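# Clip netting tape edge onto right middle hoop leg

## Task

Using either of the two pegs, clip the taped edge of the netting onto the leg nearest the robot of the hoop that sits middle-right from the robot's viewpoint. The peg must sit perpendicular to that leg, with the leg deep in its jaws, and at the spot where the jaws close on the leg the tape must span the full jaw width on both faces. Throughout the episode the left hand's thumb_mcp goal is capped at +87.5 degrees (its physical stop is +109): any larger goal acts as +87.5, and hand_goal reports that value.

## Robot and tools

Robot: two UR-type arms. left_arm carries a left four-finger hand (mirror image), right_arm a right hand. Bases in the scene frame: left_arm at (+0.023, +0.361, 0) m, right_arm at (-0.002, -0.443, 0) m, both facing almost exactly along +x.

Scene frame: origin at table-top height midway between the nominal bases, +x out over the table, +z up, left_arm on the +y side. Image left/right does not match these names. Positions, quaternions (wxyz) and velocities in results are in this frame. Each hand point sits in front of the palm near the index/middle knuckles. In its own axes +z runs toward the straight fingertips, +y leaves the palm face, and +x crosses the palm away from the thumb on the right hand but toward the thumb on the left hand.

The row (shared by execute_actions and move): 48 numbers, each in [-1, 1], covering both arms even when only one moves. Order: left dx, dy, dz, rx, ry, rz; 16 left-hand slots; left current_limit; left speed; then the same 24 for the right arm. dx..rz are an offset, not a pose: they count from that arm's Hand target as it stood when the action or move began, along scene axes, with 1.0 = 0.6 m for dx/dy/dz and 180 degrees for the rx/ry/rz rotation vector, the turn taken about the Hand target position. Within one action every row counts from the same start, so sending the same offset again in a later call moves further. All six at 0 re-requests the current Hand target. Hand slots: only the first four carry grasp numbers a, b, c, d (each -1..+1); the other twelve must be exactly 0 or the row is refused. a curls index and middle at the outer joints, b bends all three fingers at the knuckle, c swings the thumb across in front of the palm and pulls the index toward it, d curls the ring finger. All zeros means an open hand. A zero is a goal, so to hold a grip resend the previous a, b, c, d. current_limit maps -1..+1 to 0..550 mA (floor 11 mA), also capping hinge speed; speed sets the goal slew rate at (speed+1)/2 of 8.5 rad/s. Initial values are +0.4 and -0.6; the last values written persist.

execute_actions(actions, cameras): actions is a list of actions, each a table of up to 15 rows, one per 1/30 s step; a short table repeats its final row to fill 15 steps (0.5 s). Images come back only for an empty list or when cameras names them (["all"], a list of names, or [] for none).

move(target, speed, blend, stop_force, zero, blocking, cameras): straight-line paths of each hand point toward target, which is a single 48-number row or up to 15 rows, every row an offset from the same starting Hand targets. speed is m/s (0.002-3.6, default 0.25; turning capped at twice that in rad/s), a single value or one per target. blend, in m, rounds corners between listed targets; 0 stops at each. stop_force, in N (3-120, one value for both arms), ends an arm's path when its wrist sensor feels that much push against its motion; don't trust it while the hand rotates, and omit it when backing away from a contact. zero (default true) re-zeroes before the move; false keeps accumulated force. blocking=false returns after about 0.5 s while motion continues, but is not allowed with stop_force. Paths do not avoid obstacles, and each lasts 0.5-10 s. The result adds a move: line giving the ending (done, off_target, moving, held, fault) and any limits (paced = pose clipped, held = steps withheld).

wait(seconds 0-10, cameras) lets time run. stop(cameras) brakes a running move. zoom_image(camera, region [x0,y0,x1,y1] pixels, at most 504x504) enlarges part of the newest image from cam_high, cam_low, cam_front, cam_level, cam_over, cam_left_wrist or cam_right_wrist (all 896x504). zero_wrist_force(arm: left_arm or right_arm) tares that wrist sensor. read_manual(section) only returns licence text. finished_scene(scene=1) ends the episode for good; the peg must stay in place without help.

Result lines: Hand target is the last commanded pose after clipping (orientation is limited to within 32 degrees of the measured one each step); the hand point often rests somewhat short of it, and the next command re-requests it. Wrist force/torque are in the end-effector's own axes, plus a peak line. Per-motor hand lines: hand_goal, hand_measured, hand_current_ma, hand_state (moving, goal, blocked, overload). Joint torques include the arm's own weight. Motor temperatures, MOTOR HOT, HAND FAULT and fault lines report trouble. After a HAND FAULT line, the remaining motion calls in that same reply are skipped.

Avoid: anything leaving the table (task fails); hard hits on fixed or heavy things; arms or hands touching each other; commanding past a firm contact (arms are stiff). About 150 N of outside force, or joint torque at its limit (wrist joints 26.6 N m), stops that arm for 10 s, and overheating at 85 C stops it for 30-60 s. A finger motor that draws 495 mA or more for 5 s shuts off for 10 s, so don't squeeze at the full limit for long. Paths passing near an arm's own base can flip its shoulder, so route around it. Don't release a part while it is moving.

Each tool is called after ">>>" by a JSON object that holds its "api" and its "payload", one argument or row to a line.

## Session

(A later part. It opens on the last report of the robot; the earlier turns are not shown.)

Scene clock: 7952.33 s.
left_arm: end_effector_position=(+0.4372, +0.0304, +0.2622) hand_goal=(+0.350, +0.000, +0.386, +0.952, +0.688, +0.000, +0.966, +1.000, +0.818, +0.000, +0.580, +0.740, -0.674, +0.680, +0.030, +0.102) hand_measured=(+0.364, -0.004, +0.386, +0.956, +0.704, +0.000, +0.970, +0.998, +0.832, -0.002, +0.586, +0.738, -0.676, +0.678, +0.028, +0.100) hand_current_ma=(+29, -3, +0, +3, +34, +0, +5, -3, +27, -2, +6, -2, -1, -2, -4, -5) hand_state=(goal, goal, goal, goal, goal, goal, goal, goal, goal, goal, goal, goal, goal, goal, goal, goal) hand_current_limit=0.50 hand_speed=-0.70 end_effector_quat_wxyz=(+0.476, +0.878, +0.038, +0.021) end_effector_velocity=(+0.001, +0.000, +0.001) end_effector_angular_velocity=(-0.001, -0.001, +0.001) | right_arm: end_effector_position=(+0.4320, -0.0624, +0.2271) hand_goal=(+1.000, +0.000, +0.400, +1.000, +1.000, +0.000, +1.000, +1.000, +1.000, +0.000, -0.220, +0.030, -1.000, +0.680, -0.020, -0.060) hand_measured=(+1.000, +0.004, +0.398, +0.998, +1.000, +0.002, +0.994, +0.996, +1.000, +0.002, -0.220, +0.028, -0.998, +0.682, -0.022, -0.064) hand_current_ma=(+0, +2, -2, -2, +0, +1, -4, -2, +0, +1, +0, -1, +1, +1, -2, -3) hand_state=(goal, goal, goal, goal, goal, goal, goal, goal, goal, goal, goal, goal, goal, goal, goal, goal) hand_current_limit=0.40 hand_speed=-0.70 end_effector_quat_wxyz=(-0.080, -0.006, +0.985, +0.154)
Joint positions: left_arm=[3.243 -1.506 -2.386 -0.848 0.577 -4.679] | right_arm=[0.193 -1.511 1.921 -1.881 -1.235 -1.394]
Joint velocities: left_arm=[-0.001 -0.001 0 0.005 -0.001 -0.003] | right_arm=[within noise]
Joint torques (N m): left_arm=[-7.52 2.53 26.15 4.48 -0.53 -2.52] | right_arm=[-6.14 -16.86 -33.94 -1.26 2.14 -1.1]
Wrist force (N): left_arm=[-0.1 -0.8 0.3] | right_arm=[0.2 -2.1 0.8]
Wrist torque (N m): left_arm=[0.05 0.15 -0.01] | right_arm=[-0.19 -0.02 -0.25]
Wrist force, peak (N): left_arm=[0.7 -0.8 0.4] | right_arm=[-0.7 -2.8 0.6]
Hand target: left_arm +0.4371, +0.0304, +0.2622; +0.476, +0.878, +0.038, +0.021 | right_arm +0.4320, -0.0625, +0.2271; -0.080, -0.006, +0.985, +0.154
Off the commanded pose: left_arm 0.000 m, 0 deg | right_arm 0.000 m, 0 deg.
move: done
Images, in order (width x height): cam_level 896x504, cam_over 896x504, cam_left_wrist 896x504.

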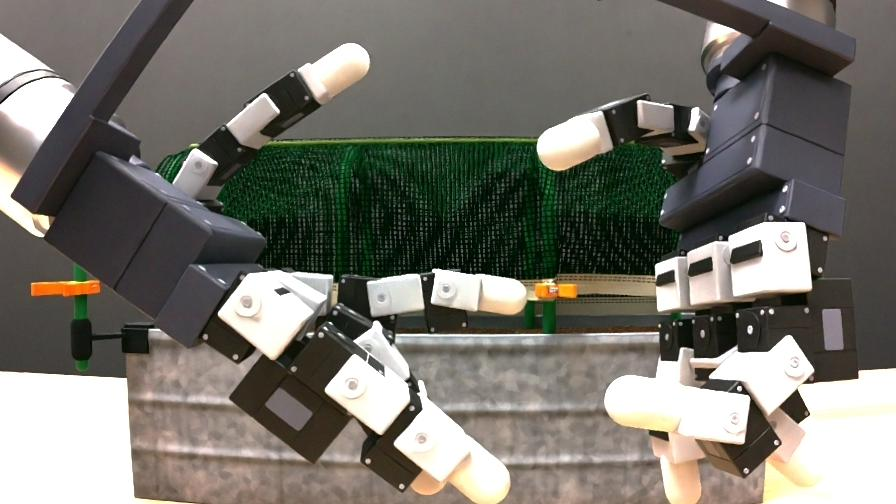

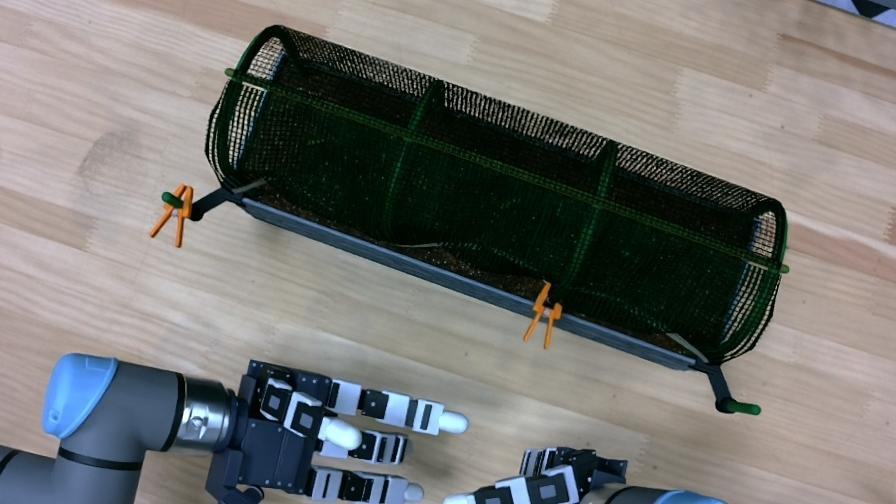

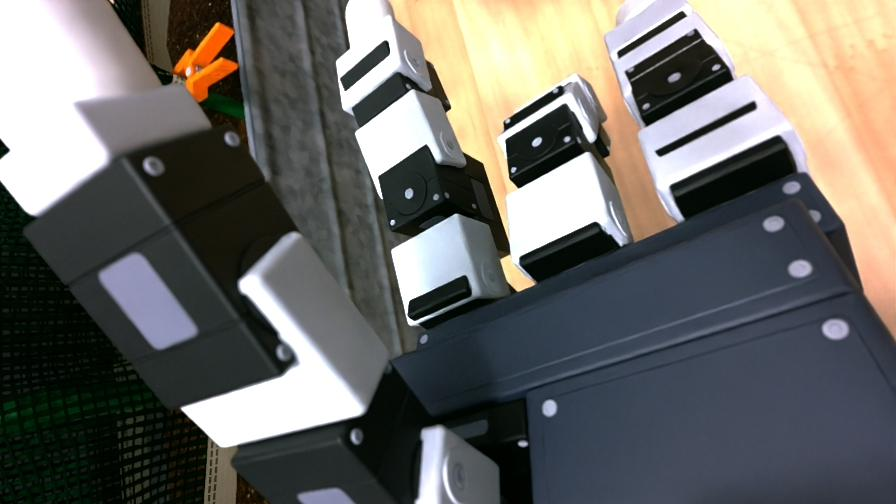

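>>> {"api": "move", "payload": {
  "target": [
    [-0.06,0.12,0.03,0,0,0,-0.25,0.071,0.8,0,0,0,0,0,0,0,0,0,0,0,0,0,0.5,-0.7,-0.06,-0.06,0.03,0,0,0,-0.8,-1,1,0.5,0,0,0,0,0,0,0,0,0,0,0,0,0.4,-0.7],
    [-0.12,0.25,0.05,0,0,0,-0.25,0.071,0.8,0,0,0,0,0,0,0,0,0,0,0,0,0,0.5,-0.7,-0.12,-0.1,0.05,0,0,0,-0.8,-1,1,0.5,0,0,0,0,0,0,0,0,0,0,0,0,0.4,-0.7]
  ],
  "speed": 0.12,
  "blend": [0.03,0],
  "cameras": ["all"]
}}

>>> {"api": "zoom_image", "payload": {
  "camera": "cam_level",
  "region": [525, 262, 585, 307]
}}

>>> {"api": "zoom_image", "payload": {
  "camera": "cam_over",
  "region": [510, 275, 570, 355]
}}

>>> {"api": "zoom_image", "payload": {
  "camera": "cam_front",
  "region": [300, 150, 600, 350]
}}

>>> {"api": "zoom_image", "payload": {
  "camera": "cam_low",
  "region": [300, 150, 700, 400]
}}

Scene clock: 8026.53 s.
left_arm: end_effector_position=(+0.3652, +0.1803, +0.2922) hand_goal=(+0.350, +0.000, +0.386, +0.952, +0.688, +0.000, +0.966, +1.000, +0.818, +0.000, +0.580, +0.740, -0.674, +0.680, +0.030, +0.102) hand_measured=(+0.364, -0.004, +0.386, +0.956, +0.704, +0.000, +0.970, +0.998, +0.832, -0.002, +0.586, +0.738, -0.676, +0.678, +0.028, +0.100) hand_current_ma=(+29, -3, +0, +3, +33, +0, +5, -3, +27, -2, +6, -2, -1, -2, -4, -5) hand_state=(goal, goal, goal, goal, goal, goal, goal, goal, goal, goal, goal, goal, goal, goal, goal, goal) hand_current_limit=0.50 hand_speed=-0.70 end_effector_quat_wxyz=(+0.476, +0.878, +0.038, +0.021) | right_arm: end_effector_position=(+0.3600, -0.1226, +0.2570) hand_goal=(+1.000, +0.000, +0.400, +1.000, +1.000, +0.000, +1.000, +1.000, +1.000, +0.000, -0.220, +0.030, -1.000, +0.680, -0.020, -0.060) hand_measured=(+1.000, +0.004, +0.398, +0.998, +1.000, +0.002, +0.994, +0.996, +1.000, +0.002, -0.220, +0.028, -0.998, +0.682, -0.022, -0.064) hand_current_ma=(+0, +2, -2, -2, +0, +1, -4, -2, +0, +1, +0, -1, +1, +1, -2, -3) hand_state=(goal, goal, goal, goal, goal, goal, goal, goal, goal, goal, goal, goal, goal, goal, goal, goal) hand_current_limit=0.40 hand_speed=-0.70 end_effector_quat_wxyz=(-0.080, -0.006, +0.985, +0.154)
Joint positions: left_arm=[3.774 -1.16 -2.356 -1.872 0.774 -3.87] | right_arm=[0.081 -1.771 2.069 -1.73 -1.249 -1.512]
Joint torques (N m): left_arm=[9.73 -10.14 15.34 -0.32 -0.74 0.39] | right_arm=[10.93 -11.07 -34.01 -3.36 2.09 1.89]
Wrist force (N): left_arm=[-0.2 -0.9 -0.2] | right_arm=[0.1 -2.0 1.2]
Wrist torque (N m): left_arm=[0.09 0.12 0.05] | right_arm=[-0.20 -0.05 0.00]
Wrist force, peak (N): left_arm=[-0.6 -1.5 -1.1] | right_arm=[0.2 -2.5 1.0]
Hand target: left_arm +0.3651, +0.1804, +0.2922; +0.476, +0.878, +0.038, +0.021 | right_arm +0.3600, -0.1225, +0.2571; -0.080, -0.006, +0.985, +0.154
Off the commanded pose: left_arm 0.000 m, 0 deg | right_arm 0.000 m, 0 deg.
move: done

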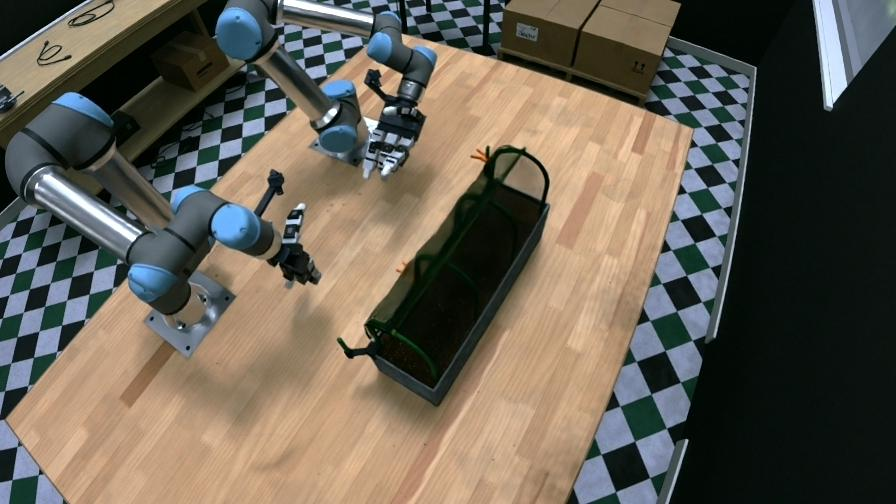

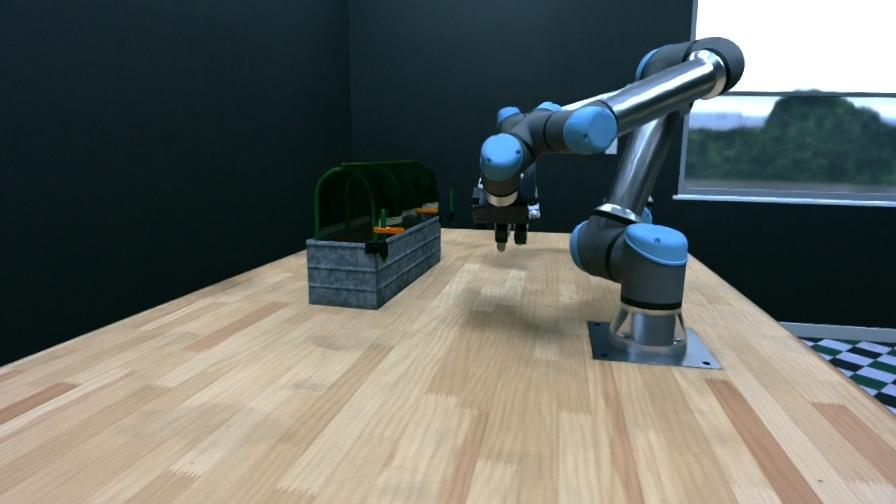

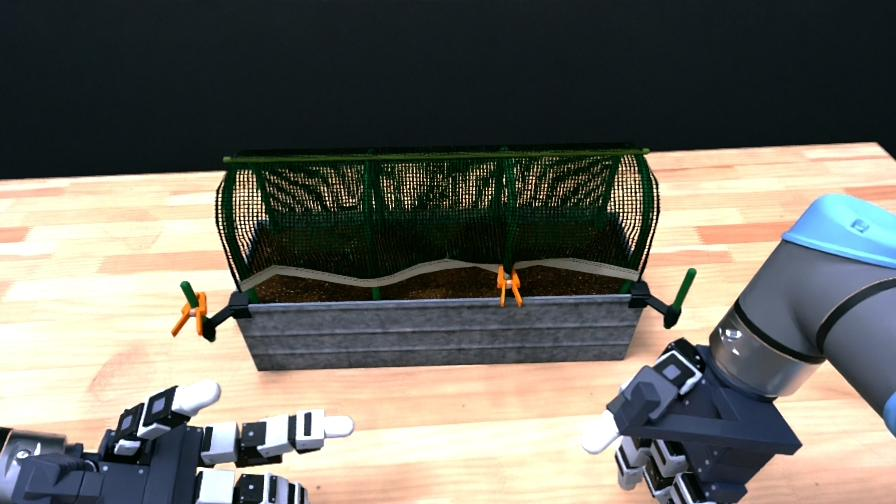

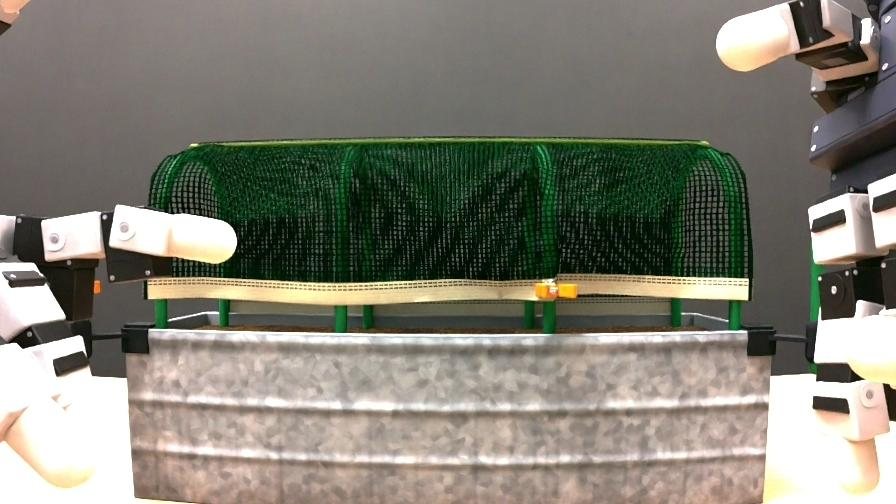

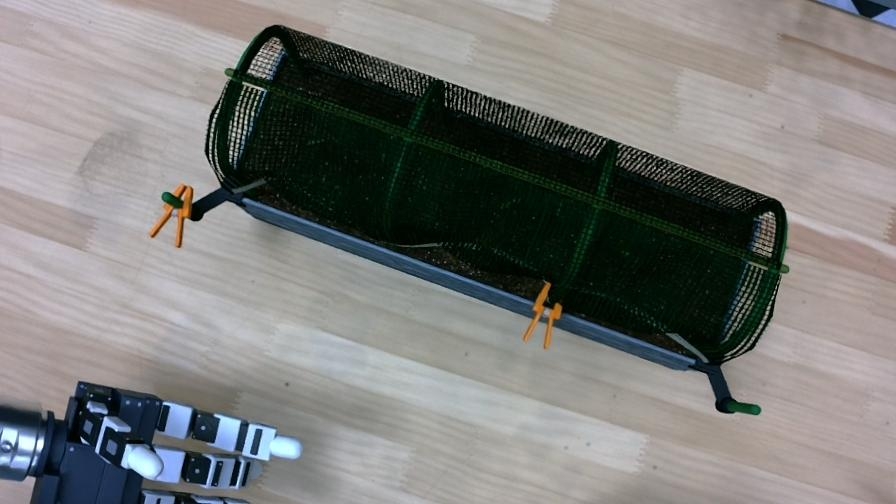

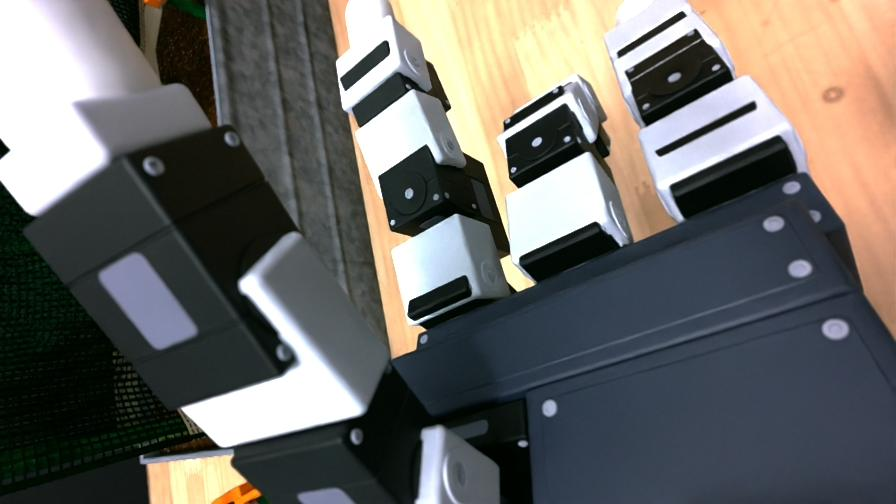

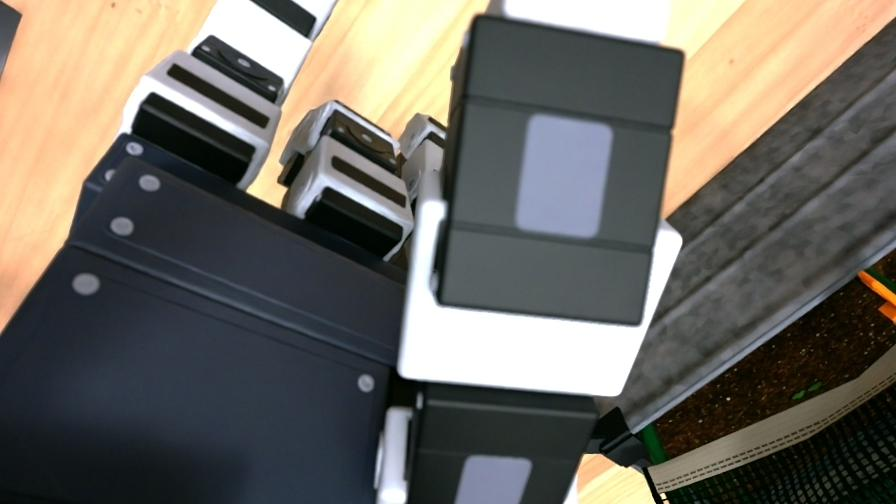

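Scaled by 8.400.

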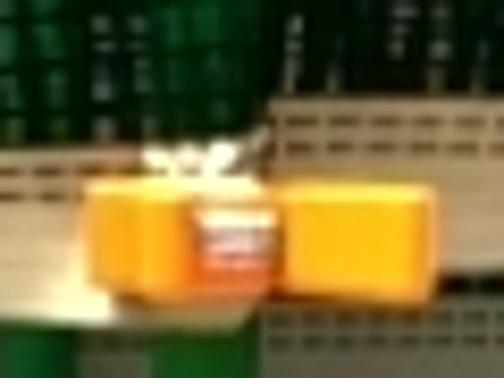

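Scaled by 6.300.

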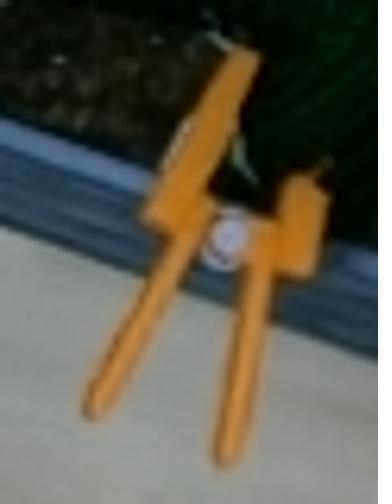

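Scaled by 1.680.

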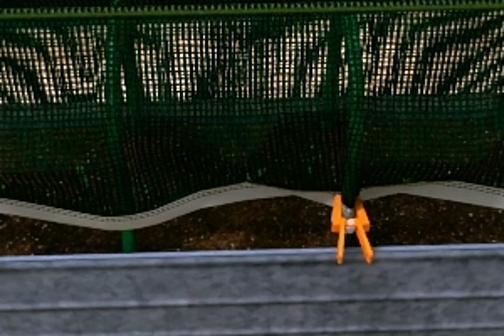

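Scaled by 1.260.

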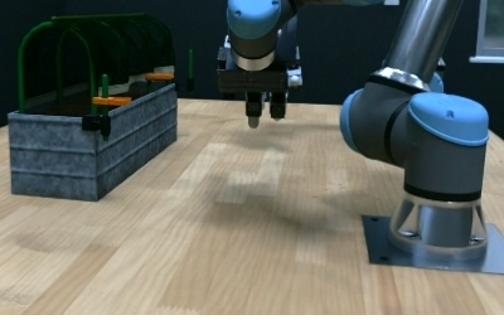

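>>> {"api": "zoom_image", "payload": {
  "camera": "cam_low",
  "region": [400, 190, 460, 230]
}}

>>> {"api": "zoom_image", "payload": {
  "camera": "cam_front",
  "region": [480, 250, 540, 310]
}}

>>> {"api": "zoom_image", "payload": {
  "camera": "cam_level",
  "region": [530, 268, 590, 308]
}}

Scaled by 8.400.

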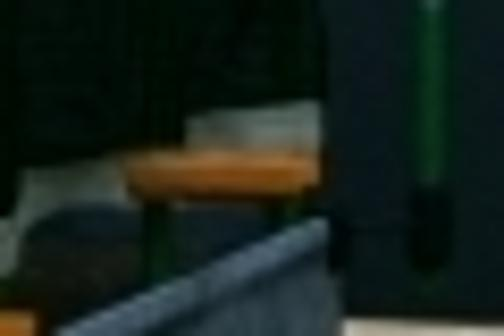

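Scaled by 8.400.

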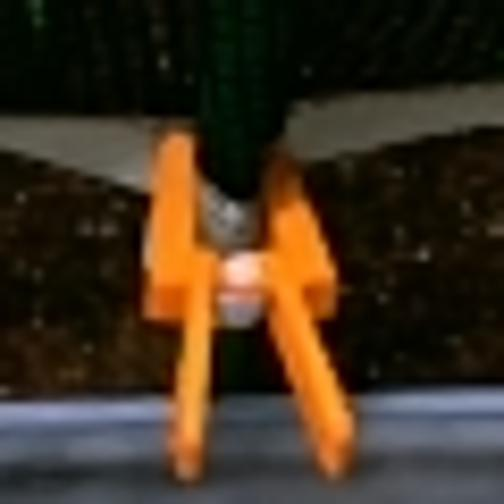

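Scaled by 8.400.

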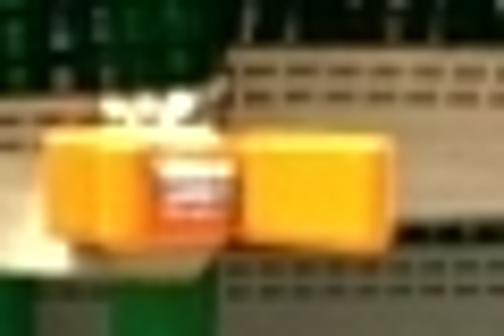

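>>> {"api": "finished_scene", "payload": {

}}

The scene is finished: the task was done.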